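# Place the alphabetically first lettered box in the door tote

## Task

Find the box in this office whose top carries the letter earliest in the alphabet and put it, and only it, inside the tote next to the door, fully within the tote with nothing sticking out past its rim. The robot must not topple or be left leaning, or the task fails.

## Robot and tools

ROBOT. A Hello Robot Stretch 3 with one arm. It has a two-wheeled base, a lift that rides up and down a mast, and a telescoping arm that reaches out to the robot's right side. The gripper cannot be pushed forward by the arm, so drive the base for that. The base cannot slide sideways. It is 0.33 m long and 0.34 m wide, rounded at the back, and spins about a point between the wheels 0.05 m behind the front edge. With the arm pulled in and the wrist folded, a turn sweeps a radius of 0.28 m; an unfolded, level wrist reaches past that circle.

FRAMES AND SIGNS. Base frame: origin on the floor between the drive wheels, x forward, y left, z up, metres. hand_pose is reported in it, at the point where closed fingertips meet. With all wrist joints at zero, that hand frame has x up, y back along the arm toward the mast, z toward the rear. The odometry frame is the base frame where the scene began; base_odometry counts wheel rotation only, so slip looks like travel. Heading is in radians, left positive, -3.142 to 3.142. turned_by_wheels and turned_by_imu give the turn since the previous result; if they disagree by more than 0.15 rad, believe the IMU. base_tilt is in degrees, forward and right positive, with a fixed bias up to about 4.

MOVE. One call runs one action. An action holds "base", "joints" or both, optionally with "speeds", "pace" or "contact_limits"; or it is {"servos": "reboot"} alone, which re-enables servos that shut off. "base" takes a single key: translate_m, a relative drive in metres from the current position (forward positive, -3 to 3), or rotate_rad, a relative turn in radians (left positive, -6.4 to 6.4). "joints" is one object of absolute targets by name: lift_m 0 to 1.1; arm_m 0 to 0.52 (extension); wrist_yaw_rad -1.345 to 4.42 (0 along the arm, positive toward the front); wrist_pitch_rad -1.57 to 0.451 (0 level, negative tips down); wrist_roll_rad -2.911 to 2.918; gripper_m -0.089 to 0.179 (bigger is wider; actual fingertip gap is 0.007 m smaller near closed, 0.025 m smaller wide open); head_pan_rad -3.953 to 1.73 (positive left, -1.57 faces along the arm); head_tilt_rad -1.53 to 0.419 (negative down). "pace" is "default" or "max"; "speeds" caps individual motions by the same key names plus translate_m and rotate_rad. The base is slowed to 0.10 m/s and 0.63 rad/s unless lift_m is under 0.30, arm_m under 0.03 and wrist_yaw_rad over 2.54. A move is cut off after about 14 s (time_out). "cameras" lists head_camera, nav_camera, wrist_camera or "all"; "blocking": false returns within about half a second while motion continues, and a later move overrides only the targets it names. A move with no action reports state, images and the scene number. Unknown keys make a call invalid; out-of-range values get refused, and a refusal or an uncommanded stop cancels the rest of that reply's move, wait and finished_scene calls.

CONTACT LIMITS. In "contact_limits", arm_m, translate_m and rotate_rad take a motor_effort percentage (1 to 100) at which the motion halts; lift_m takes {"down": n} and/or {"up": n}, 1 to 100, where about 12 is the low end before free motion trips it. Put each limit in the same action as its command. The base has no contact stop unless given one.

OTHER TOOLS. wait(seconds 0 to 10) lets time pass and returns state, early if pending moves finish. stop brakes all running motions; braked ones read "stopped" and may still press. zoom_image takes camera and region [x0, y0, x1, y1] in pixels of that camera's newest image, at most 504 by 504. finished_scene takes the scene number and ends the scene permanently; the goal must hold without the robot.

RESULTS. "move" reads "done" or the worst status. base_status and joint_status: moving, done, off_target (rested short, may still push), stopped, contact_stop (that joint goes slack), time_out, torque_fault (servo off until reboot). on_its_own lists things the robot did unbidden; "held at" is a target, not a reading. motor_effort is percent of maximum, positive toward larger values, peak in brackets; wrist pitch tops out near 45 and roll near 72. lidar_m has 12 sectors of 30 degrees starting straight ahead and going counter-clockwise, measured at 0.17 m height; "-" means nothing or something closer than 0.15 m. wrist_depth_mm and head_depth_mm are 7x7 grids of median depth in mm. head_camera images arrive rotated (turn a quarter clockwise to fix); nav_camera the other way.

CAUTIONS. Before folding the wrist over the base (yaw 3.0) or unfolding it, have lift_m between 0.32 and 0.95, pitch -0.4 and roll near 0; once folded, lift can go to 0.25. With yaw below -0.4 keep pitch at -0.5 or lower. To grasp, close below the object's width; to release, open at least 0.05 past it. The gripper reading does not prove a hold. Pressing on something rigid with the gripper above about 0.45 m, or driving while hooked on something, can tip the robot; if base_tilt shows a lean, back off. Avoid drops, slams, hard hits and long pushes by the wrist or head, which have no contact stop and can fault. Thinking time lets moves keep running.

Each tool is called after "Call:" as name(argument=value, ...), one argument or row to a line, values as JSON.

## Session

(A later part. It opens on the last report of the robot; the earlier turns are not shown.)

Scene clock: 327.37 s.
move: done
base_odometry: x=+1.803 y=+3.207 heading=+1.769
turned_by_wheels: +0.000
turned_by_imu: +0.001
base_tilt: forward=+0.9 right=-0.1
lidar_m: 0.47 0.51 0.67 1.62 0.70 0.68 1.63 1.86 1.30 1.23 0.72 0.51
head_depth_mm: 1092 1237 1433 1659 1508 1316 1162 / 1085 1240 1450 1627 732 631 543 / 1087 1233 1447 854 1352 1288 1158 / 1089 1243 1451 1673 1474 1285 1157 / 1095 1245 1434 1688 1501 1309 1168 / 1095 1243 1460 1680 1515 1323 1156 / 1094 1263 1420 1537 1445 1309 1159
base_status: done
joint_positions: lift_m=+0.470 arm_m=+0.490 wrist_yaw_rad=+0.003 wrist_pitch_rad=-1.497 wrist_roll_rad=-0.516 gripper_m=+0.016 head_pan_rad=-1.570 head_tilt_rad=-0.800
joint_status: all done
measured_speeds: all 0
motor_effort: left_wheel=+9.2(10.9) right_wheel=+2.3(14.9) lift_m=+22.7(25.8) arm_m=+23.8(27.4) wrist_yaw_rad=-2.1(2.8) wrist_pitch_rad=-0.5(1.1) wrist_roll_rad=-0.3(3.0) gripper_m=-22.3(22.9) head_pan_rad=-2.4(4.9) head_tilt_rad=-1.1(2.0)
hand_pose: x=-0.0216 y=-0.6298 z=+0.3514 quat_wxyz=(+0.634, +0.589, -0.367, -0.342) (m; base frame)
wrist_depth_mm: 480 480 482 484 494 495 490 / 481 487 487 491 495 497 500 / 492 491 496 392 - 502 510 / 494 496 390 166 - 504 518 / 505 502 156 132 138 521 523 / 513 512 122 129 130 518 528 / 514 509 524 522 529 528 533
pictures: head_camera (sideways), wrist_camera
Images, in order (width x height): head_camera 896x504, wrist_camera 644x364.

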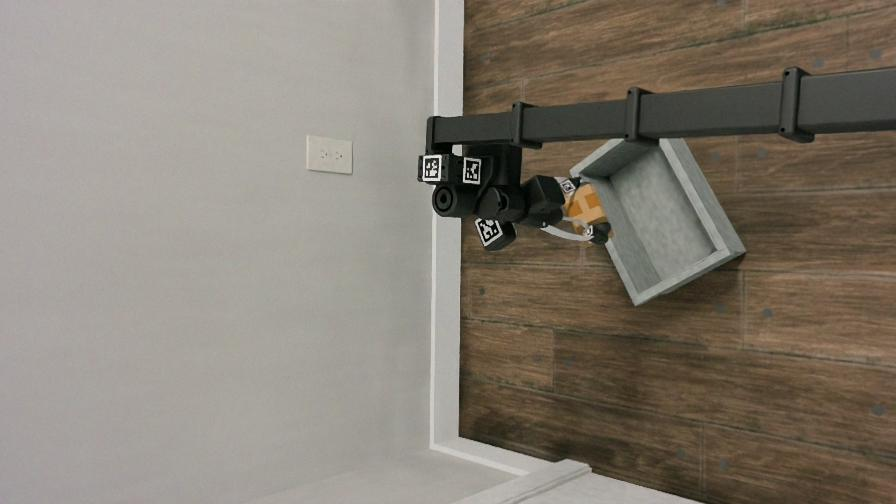

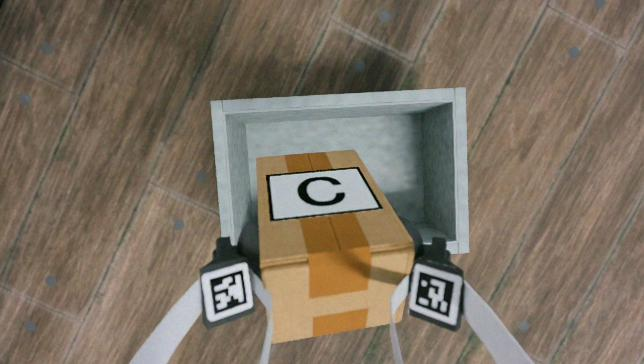

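Call:
move(
  joints={"arm_m":0.505,"lift_m":0.23},
  contact_limits={"lift_m":{"down":15}},
)

Call:
move(
  joints={"lift_m":0.17},
  speeds={"lift_m":0.03},
  contact_limits={"lift_m":{"down":13}},
  cameras=["wrist_camera"],
)

Scene clock: 335.50 s.
move: done
base_odometry: x=+1.803 y=+3.207 heading=+1.769
turned_by_wheels: +0.000
turned_by_imu: +0.001
base_tilt: forward=+0.9 right=-0.1
lidar_m: 0.47 0.51 0.67 1.62 0.70 0.68 1.64 1.85 1.30 1.23 0.72 0.51
head_depth_mm: 1081 1224 1421 1670 1498 1306 1165 / 1083 1235 1428 1662 1505 1287 1143 / 1089 1240 1447 1691 1032 1260 1148 / 1091 1247 1437 1672 1508 1261 1168 / 1092 1246 1437 1691 1513 1315 1167 / 1092 1242 1445 1704 1515 1312 1160 / 1103 1257 1430 1539 1449 1313 1163
base_status: not commanded
joint_positions: lift_m=+0.230 arm_m=+0.505 wrist_yaw_rad=+0.003 wrist_pitch_rad=-1.497 wrist_roll_rad=-0.516 gripper_m=+0.016 head_pan_rad=-1.570 head_tilt_rad=-0.800
joint_status: all done
measured_speeds: all 0
motor_effort: left_wheel=+8.9(9.2) right_wheel=+2.2(2.8) lift_m=+22.3(23.7) arm_m=+20.9(26.1) wrist_yaw_rad=-2.5(2.6) wrist_pitch_rad=-0.3(1.1) wrist_roll_rad=-0.7(0.9) gripper_m=-22.0(23.1) head_pan_rad=-2.1(3.4) head_tilt_rad=-0.8(1.7)
contact_limits: lift_m down 15 (down: maximum 72; up: maximum 65)
hand_pose: x=-0.0216 y=-0.6448 z=+0.1114 quat_wxyz=(+0.634, +0.589, -0.367, -0.342) (m; base frame)
wrist_depth_mm: 256 256 259 260 261 264 265 / 145 164 191 185 191 204 171 / 148 - - - - - - / 149 - - 166 - - - / 152 - 149 132 134 - - / 153 - 122 129 130 256 - / 156 105 223 201 207 212 197
pictures: none

Scene clock: 337.97 s.
move: contact_stop
base_odometry: x=+1.803 y=+3.207 heading=+1.769
turned_by_wheels: +0.000
turned_by_imu: +0.000
base_tilt: forward=+0.9 right=+0.0
lidar_m: 0.47 0.51 0.67 1.62 0.70 0.68 1.63 1.85 1.30 1.23 0.72 0.51
head_depth_mm: 1086 1233 1435 1666 1499 1314 1162 / 1083 1235 1441 1676 1508 1293 1148 / 1090 1228 1452 1669 1075 1239 1142 / 1096 1240 1439 1670 1506 1269 1158 / 1088 1249 1449 1692 1507 1303 1170 / 1097 1246 1446 1692 1508 1314 1161 / 1104 1253 1432 1532 1447 1310 1162
base_status: not commanded
joint_positions: lift_m=+0.181 arm_m=+0.505 wrist_yaw_rad=+0.002 wrist_pitch_rad=-1.514 wrist_roll_rad=-0.516 gripper_m=+0.016 head_pan_rad=-1.570 head_tilt_rad=-0.800
joint_status: lift_m contact_stop (moved -0.049 of -0.060)
measured_speeds: translate_m=+0.000 rotate_rad=+0.000 lift_m=+0.001 arm_m=+0.000 wrist_yaw_rad=+0.000 wrist_pitch_rad=+0.000 wrist_roll_rad=+0.000 head_pan_rad=+0.000 head_tilt_rad=+0.000
on_its_own: lift_m is slack since a contact_stop (your +0.170 is given up)
motor_effort: left_wheel=+5.9(9.1) right_wheel=+3.8(3.9) lift_m=+24.4(24.4) arm_m=+17.6(21.3) wrist_yaw_rad=-1.6(2.4) wrist_pitch_rad=+2.6(6.2) wrist_roll_rad=-0.6(0.8) gripper_m=-21.6(22.9) head_pan_rad=-1.1(3.5) head_tilt_rad=-1.8(2.2)
contact_limits: lift_m down 13 (down: maximum 72; up: maximum 65)
hand_pose: x=-0.0216 y=-0.6404 z=+0.0622 quat_wxyz=(+0.628, +0.594, -0.365, -0.345) (m; base frame)
wrist_depth_mm: 105 114 111 128 124 128 134 / - 159 169 175 182 179 - / - - - - - - - / - - - 160 - - - / - - 148 130 130 - - / - - 122 128 128 - - / - 105 212 196 200 193 193
pictures: wrist_camera
Images, in order (width x height): wrist_camera 644x364.

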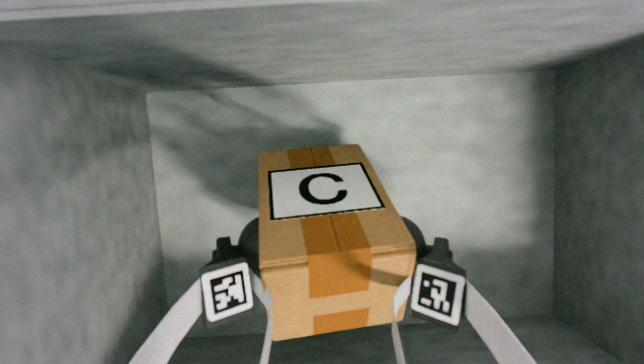

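Call:
move(
  joints={"gripper_m":0.12},
)

Call:
move(
  joints={"lift_m":0.5},
  cameras=["wrist_camera"],
)

Call:
move(
  joints={"arm_m":0,"wrist_roll_rad":0,"wrist_pitch_rad":-0.4,"gripper_m":0.03,"lift_m":0.55,"head_pan_rad":0,"head_tilt_rad":-0.25},
  pace="max",
)

Call:
move(
  joints={"wrist_yaw_rad":3.0},
  pace="max",
)

Call:
move(
  base={"rotate_rad":2.85},
  joints={"lift_m":0.28},
  pace="max",
  cameras=["head_camera","nav_camera"],
)

Scene clock: 344.87 s.
move: done
base_odometry: x=+1.803 y=+3.207 heading=+1.769
turned_by_wheels: +0.000
turned_by_imu: +0.001
base_tilt: forward=+1.1 right=+0.0
lidar_m: 0.47 0.51 0.67 1.62 0.70 0.68 1.63 1.85 1.30 1.23 0.72 0.50
head_depth_mm: 1086 1239 1431 1664 1517 1318 1170 / 1090 1237 1433 1686 1517 1293 1140 / 1090 1241 1439 1676 1064 1244 1146 / 1083 1234 1439 1664 1489 1251 1162 / 1091 1244 1447 1684 1491 1308 1164 / 1096 1255 1461 1688 1502 1303 1163 / 1091 1248 1427 1536 1444 1314 1160
base_status: not commanded
joint_positions: lift_m=+0.181 arm_m=+0.505 wrist_yaw_rad=+0.002 wrist_pitch_rad=-1.502 wrist_roll_rad=-0.516 gripper_m=+0.120 head_pan_rad=-1.570 head_tilt_rad=-0.800
joint_status: all done
measured_speeds: all 0
on_its_own: lift_m is slack since a contact_stop (your +0.170 is given up)
motor_effort: left_wheel=+6.1(6.3) right_wheel=+3.5(4.4) lift_m=+25.5(25.7) arm_m=+11.6(13.4) wrist_yaw_rad=-1.7(2.2) wrist_pitch_rad=+0.1(2.7) wrist_roll_rad=-0.6(0.8) gripper_m=+0.0(91.7) head_pan_rad=-1.8(3.4) head_tilt_rad=-0.6(2.5)
contact_limits: lift_m down 13 (down: maximum 72; up: maximum 65)
hand_pose: x=-0.0216 y=-0.6436 z=+0.0624 quat_wxyz=(+0.632, +0.590, -0.367, -0.343) (m; base frame)
wrist_depth_mm: 108 109 108 121 117 123 128 / - 162 158 169 177 186 - / - - - - - - - / - - 127 127 - - - / - - 130 131 132 - - / - 123 131 133 - 122 - / - 118 217 212 205 125 96
pictures: none

Scene clock: 348.60 s.
move: done
base_odometry: x=+1.803 y=+3.207 heading=+1.769
turned_by_wheels: +0.000
turned_by_imu: +0.001
base_tilt: forward=+0.9 right=-0.1
lidar_m: 0.47 0.51 0.67 1.62 0.70 0.68 1.63 1.85 1.30 1.23 0.72 0.51
head_depth_mm: 1088 1237 1440 1673 1501 1314 1163 / 1085 1239 1432 1594 711 588 516 / 1092 1240 1437 840 1411 1287 1156 / 1091 1243 1440 1646 1482 1283 1165 / 1094 1238 1438 1672 1519 1304 1162 / 1101 1241 1439 1681 1501 1308 1165 / 1096 1246 1423 1538 1445 1316 1166
base_status: not commanded
joint_positions: lift_m=+0.500 arm_m=+0.505 wrist_yaw_rad=+0.002 wrist_pitch_rad=-1.501 wrist_roll_rad=-0.516 gripper_m=+0.120 head_pan_rad=-1.570 head_tilt_rad=-0.800
joint_status: all done
measured_speeds: all 0
motor_effort: left_wheel=+6.1(6.3) right_wheel=+4.0(4.2) lift_m=+30.1(32.9) arm_m=+5.8(11.2) wrist_yaw_rad=-1.7(2.1) wrist_pitch_rad=+0.0(0.5) wrist_roll_rad=-0.6(0.8) gripper_m=-0.4(1.3) head_pan_rad=-2.1(3.1) head_tilt_rad=-2.9(3.1)
hand_pose: x=-0.0216 y=-0.6438 z=+0.3814 quat_wxyz=(+0.632, +0.590, -0.367, -0.343) (m; base frame)
wrist_depth_mm: 497 508 506 513 513 523 522 / 510 520 519 531 525 527 534 / 522 517 527 - 533 540 538 / 520 530 530 441 - 533 548 / 522 530 462 - - 544 551 / 532 123 541 543 549 125 557 / 542 551 547 553 558 129 564
pictures: wrist_camera
Images, in order (width x height): wrist_camera 644x364.

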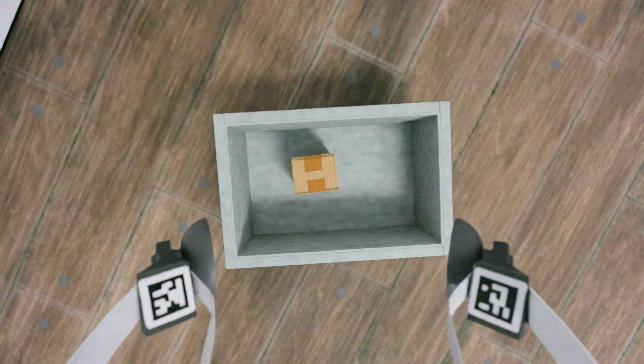

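Scene clock: 351.13 s.
move: done
base_odometry: x=+1.803 y=+3.207 heading=+1.769
turned_by_wheels: +0.000
turned_by_imu: +0.000
base_tilt: forward=+1.0 right=-0.1
lidar_m: 0.47 0.51 0.67 1.62 0.70 0.68 1.63 1.85 1.30 1.23 0.72 0.51
head_depth_mm: 384 400 419 440 461 487 514 / 385 401 419 440 463 486 515 / 374 390 409 428 456 476 508 / 398 415 435 451 459 484 510 / 403 421 440 463 487 512 543 / 404 422 441 463 487 514 544 / 405 422 443 464 490 515 544
base_status: not commanded
joint_positions: lift_m=+0.550 arm_m=+0.002 wrist_yaw_rad=+0.002 wrist_pitch_rad=-0.420 wrist_roll_rad=-0.005 gripper_m=+0.030 head_pan_rad=+0.010 head_tilt_rad=-0.247
joint_status: all done
joint sent to its limit — arm_m, lower limit.
measured_speeds: all 0
motor_effort: left_wheel=+6.1(6.3) right_wheel=+3.8(4.3) lift_m=+26.0(32.5) arm_m=-21.1(25.6) wrist_yaw_rad=-1.9(2.0) wrist_pitch_rad=+3.3(6.1) wrist_roll_rad=+2.2(4.9) gripper_m=+0.0(92.3) head_pan_rad=-3.5(4.8) head_tilt_rad=+2.4(5.9)
hand_pose: x=-0.0210 y=-0.3709 z=+0.5623 quat_wxyz=(+0.694, +0.149, -0.689, -0.147) (m; base frame)
wrist_depth_mm: - - - - - - - / - - - - - - - / 606 - - - - - - / 649 - - - - - - / 693 - - - - - - / - 836 126 145 132 849 856 / 637 698 671 643 685 703 724
pictures: none

Scene clock: 352.97 s.
move: done
base_odometry: x=+1.803 y=+3.207 heading=+1.769
turned_by_wheels: +0.000
turned_by_imu: +0.000
base_tilt: forward=+0.8 right=-0.1
lidar_m: 0.47 0.51 0.67 1.61 0.70 0.68 1.63 1.85 1.29 1.23 0.72 0.50
head_depth_mm: 384 400 420 441 463 488 515 / 384 402 421 441 463 489 516 / 374 391 408 432 454 478 511 / 399 413 415 435 459 484 511 / 404 421 439 461 485 513 541 / 403 421 440 462 487 512 544 / 404 422 442 463 488 513 543
base_status: not commanded
joint_positions: lift_m=+0.550 arm_m=+0.002 wrist_yaw_rad=+2.997 wrist_pitch_rad=-0.420 wrist_roll_rad=-0.004 gripper_m=+0.030 head_pan_rad=+0.002 head_tilt_rad=-0.247
joint_status: all done
measured_speeds: all 0
motor_effort: left_wheel=+5.9(6.3) right_wheel=+3.6(4.3) lift_m=+20.6(26.0) arm_m=-12.2(21.4) wrist_yaw_rad=+3.5(8.4) wrist_pitch_rad=+3.3(3.9) wrist_roll_rad=+2.2(2.6) gripper_m=-0.2(1.3) head_pan_rad=-3.2(4.4) head_tilt_rad=-0.5(2.2)
hand_pose: x=+0.0112 y=+0.0751 z=+0.5623 quat_wxyz=(+0.197, +0.699, +0.098, +0.681) (m; base frame)
wrist_depth_mm: - 135 - - - - 482 / - 145 - - - - 505 / - 156 - - - - 491 / - 172 - - - - 501 / - 193 202 - - - 511 / 639 800 128 145 131 - 503 / 690 709 257 712 702 720 507
pictures: none

Scene clock: 356.90 s.
move: done
base_odometry: x=+1.803 y=+3.207 heading=-1.665
turned_by_wheels: +2.850
turned_by_imu: +2.839
base_tilt: forward=+1.0 right=-0.1
lidar_m: 0.85 2.68 1.54 1.25 1.24 0.60 0.47 0.47 0.55 0.85 3.10 0.68
head_depth_mm: 761 773 784 797 809 821 844 / 907 914 929 949 970 991 1013 / 1101 1131 1154 1187 1218 1251 1294 / 1433 1466 1534 1577 1638 1682 1601 / 2301 2144 2212 2328 2478 2106 1652 / 2866 2948 3093 3245 2867 2091 1647 / 2760 2885 3055 3193 2955 2086 1645
base_status: done
joint_positions: lift_m=+0.280 arm_m=+0.002 wrist_yaw_rad=+2.997 wrist_pitch_rad=-0.419 wrist_roll_rad=-0.004 gripper_m=+0.030 head_pan_rad=+0.000 head_tilt_rad=-0.250
joint_status: all done
measured_speeds: all 0
motor_effort: left_wheel=-8.4(16.0) right_wheel=+10.6(17.2) lift_m=+22.4(22.9) arm_m=-23.2(23.6) wrist_yaw_rad=+2.6(3.9) wrist_pitch_rad=+3.4(3.7) wrist_roll_rad=+2.1(2.4) gripper_m=-0.2(1.7) head_pan_rad=-2.4(4.4) head_tilt_rad=-1.1(2.6)
hand_pose: x=+0.0110 y=+0.0752 z=+0.2925 quat_wxyz=(+0.197, +0.699, +0.097, +0.681) (m; base frame)
wrist_depth_mm: - 136 - - - - - / - 146 - - - - - / 940 156 832 - - - - / 768 174 208 767 767 757 769 / 604 567 201 594 607 613 608 / 509 491 128 146 131 517 518 / 440 270 257 272 429 437 440
pictures: head_camera (sideways), nav_camera (sideways)
Images, in order (width x height): head_camera 896x504, nav_camera 672x504.

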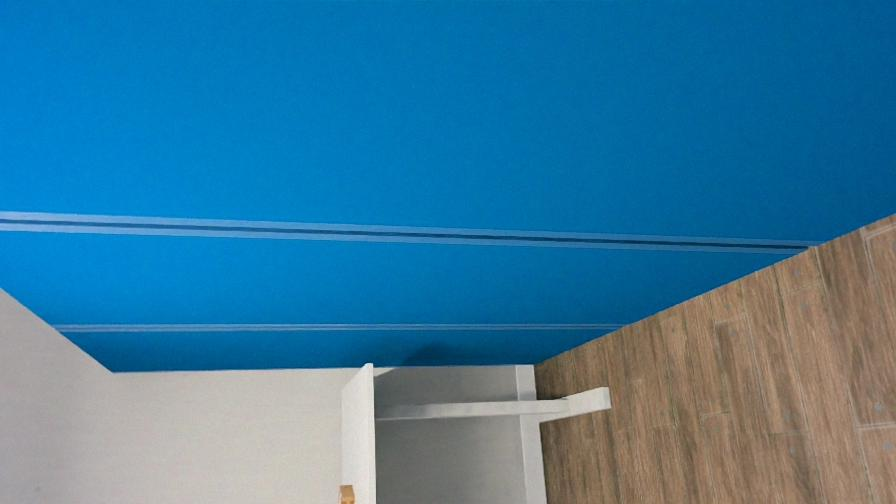

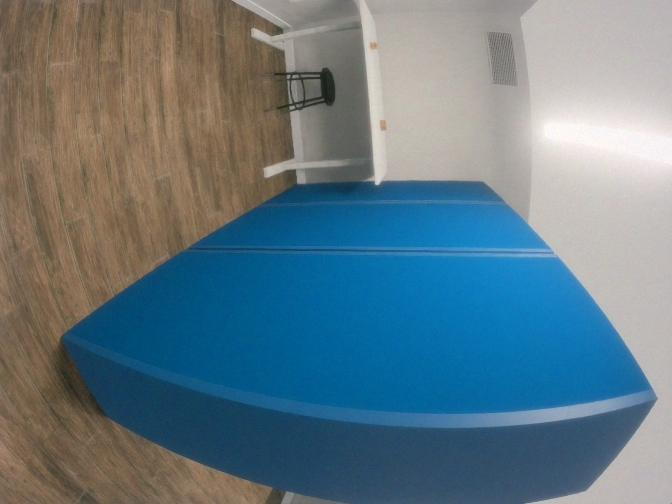

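Call:
move(
  base={"rotate_rad":0.42},
  pace="max",
)

Call:
move(
  base={"translate_m":1.25},
  joints={"head_tilt_rad":-0.3},
  pace="max",
  cameras=["head_camera"],
)

Scene clock: 361.40 s.
move: done
base_odometry: x=+1.803 y=+3.207 heading=-1.246
turned_by_wheels: +0.420
turned_by_imu: +0.419
base_tilt: forward=+1.0 right=-0.3
lidar_m: 2.30 1.68 1.26 1.23 0.66 0.49 0.47 0.53 0.74 2.31 0.68 0.74
head_depth_mm: 2791 2546 2411 2316 2187 1975 1662 / 2876 2981 3105 3235 2973 2135 1681 / 2897 2982 3114 3307 2997 2139 1656 / 2933 3042 3176 3308 2987 2133 1663 / 2919 3111 3192 3342 3003 2116 1666 / 2982 3144 3291 3375 2964 2126 1642 / 2805 2928 2979 3071 2863 2126 1624
base_status: done
joint_positions: lift_m=+0.280 arm_m=+0.002 wrist_yaw_rad=+2.997 wrist_pitch_rad=-0.419 wrist_roll_rad=-0.004 gripper_m=+0.030 head_pan_rad=+0.000 head_tilt_rad=-0.250
joint_status: not commanded
measured_speeds: all 0
motor_effort: left_wheel=-8.3(16.8) right_wheel=+9.5(17.2) lift_m=+25.5(25.5) arm_m=-21.7(21.9) wrist_yaw_rad=+3.0(3.5) wrist_pitch_rad=+3.5(3.8) wrist_roll_rad=+2.3(2.4) gripper_m=-0.3(1.7) head_pan_rad=-2.9(4.2) head_tilt_rad=-0.1(1.7)
hand_pose: x=+0.0110 y=+0.0752 z=+0.2925 quat_wxyz=(+0.197, +0.699, +0.097, +0.681) (m; base frame)
wrist_depth_mm: - 136 - - - - - / - 146 - - - - - / - 156 962 861 - - - / 633 174 695 708 759 760 782 / 587 565 202 600 624 604 607 / 514 498 128 147 131 508 514 / 439 270 256 271 428 438 439
pictures: none

Scene clock: 366.93 s.
move: done
base_odometry: x=+2.202 y=+2.022 heading=-1.246
turned_by_wheels: +0.000
turned_by_imu: -0.001
base_tilt: forward=+1.0 right=-0.1
lidar_m: 1.44 1.53 1.21 1.18 1.24 1.75 1.71 0.75 0.56 0.55 0.58 0.81
head_depth_mm: 1725 1810 1882 1572 2069 1974 1585 / 1745 1831 1903 1573 2124 1940 1575 / 1750 1848 1919 1561 2166 2001 1571 / 1778 1866 1956 1560 2214 1970 1561 / 1776 1896 1972 2102 1824 1900 1556 / 1808 1908 1953 2125 1954 1890 1559 / 1811 1909 1996 2166 2264 1959 1552
base_status: done
joint_positions: lift_m=+0.280 arm_m=+0.002 wrist_yaw_rad=+2.998 wrist_pitch_rad=-0.419 wrist_roll_rad=-0.004 gripper_m=+0.030 head_pan_rad=+0.000 head_tilt_rad=-0.301
joint_status: all done
measured_speeds: all 0
motor_effort: left_wheel=+0.7(14.2) right_wheel=+7.3(16.9) lift_m=+29.1(29.1) arm_m=-23.0(23.8) wrist_yaw_rad=+2.5(3.2) wrist_pitch_rad=+3.3(3.6) wrist_roll_rad=+2.1(2.5) gripper_m=-1.1(1.6) head_pan_rad=-2.5(4.1) head_tilt_rad=+1.0(2.6)
hand_pose: x=+0.0109 y=+0.0753 z=+0.2925 quat_wxyz=(+0.197, +0.699, +0.098, +0.681) (m; base frame)
wrist_depth_mm: - 136 - - - - - / - 145 - - - - - / - 156 962 - - - - / 773 173 729 766 759 772 781 / 611 573 202 599 614 621 619 / 503 494 129 146 132 517 517 / 434 271 257 273 427 436 439
pictures: head_camera (sideways)
Images, in order (width x height): head_camera 896x504.

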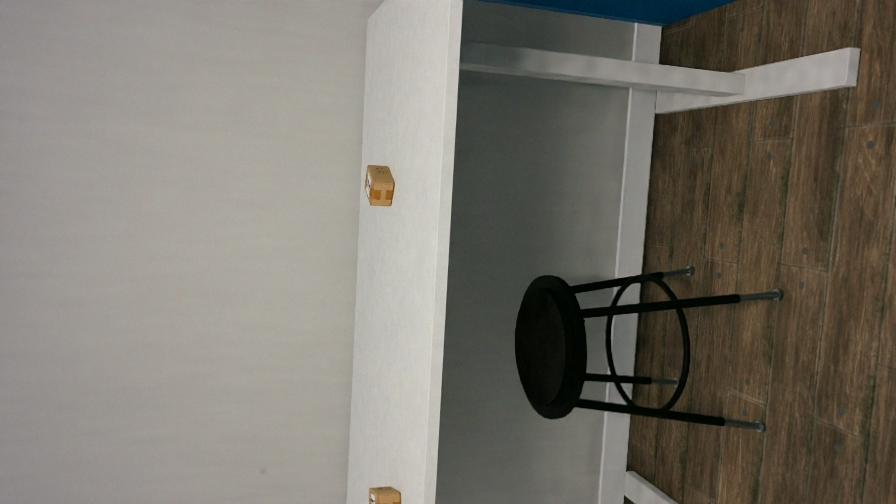

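Call:
zoom_image(
  camera="head_camera",
  region=[350, 155, 410, 215],
)

Call:
move(
  base={"translate_m":0.5},
  joints={"head_pan_rad":-0.15,"head_tilt_rad":-0.35},
  pace="max",
  cameras=["head_camera"],
)

Call:
zoom_image(
  camera="head_camera",
  region=[350, 150, 450, 250],
)

Scaled by 8.400 from the camera's 896x504 image, which has a finer 1280x720 frame.

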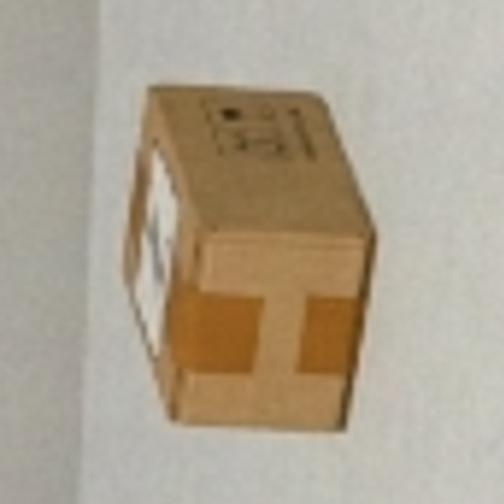

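Scene clock: 372.83 s.
move: done
base_odometry: x=+2.362 y=+1.548 heading=-1.246
turned_by_wheels: +0.000
turned_by_imu: +0.000
base_tilt: forward=+0.9 right=-0.1
lidar_m: 0.95 1.07 1.19 1.16 1.22 1.71 2.20 0.78 0.58 0.57 0.60 0.84
head_depth_mm: 1322 1400 1456 1021 1449 1532 1454 / 1322 1395 1479 1019 1215 1353 1432 / 1307 1394 1476 1018 1709 1769 1509 / 1302 1393 1459 1005 1690 1779 1499 / 1303 1370 1454 1001 1681 1783 1495 / 1299 1371 1449 996 1664 1749 1459 / 1285 1367 1439 990 1289 1181 1452
base_status: done
joint_positions: lift_m=+0.280 arm_m=+0.002 wrist_yaw_rad=+2.998 wrist_pitch_rad=-0.419 wrist_roll_rad=-0.004 gripper_m=+0.030 head_pan_rad=-0.153 head_tilt_rad=-0.350
joint_status: all done
measured_speeds: all 0
motor_effort: left_wheel=+6.3(12.4) right_wheel=+1.6(16.8) lift_m=+20.8(30.3) arm_m=-22.8(23.2) wrist_yaw_rad=+2.6(3.1) wrist_pitch_rad=+3.3(3.6) wrist_roll_rad=+2.3(2.5) gripper_m=-1.0(1.3) head_pan_rad=+0.6(4.3) head_tilt_rad=-1.6(2.6)
hand_pose: x=+0.0109 y=+0.0753 z=+0.2925 quat_wxyz=(+0.196, +0.699, +0.098, +0.681) (m; base frame)
wrist_depth_mm: - 136 - - - - - / - 146 - - - - - / - 156 934 - - - - / 754 173 732 764 760 777 769 / 618 572 202 591 611 621 623 / 512 496 128 146 132 516 514 / 443 269 257 272 429 444 443
pictures: head_camera (sideways)
Images, in order (width x height): head_camera 896x504.

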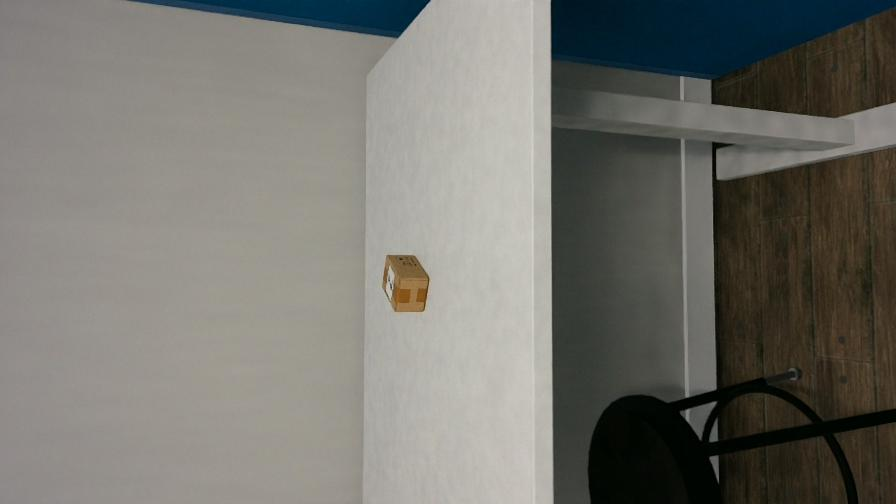

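Scaled by 5.040 from the camera's 896x504 image, which has a finer 1280x720 frame.

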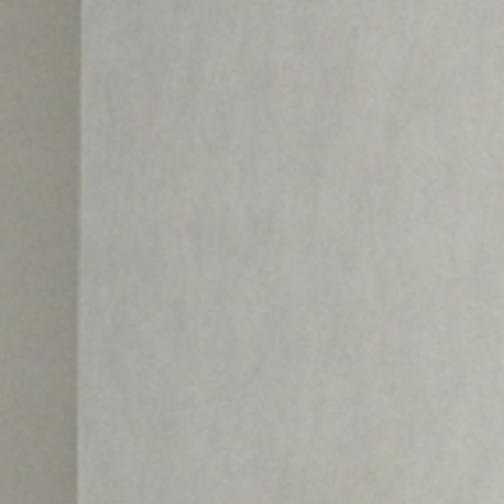

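Call:
zoom_image(
  camera="head_camera",
  region=[370, 250, 440, 320],
)

Scaled by 7.200 from the camera's 896x504 image, which has a finer 1280x720 frame.

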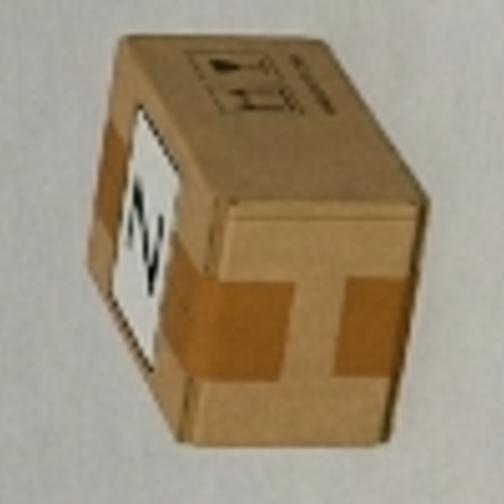

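Call:
finished_scene(
  scene=2,
)

The scene is finished: the task was done.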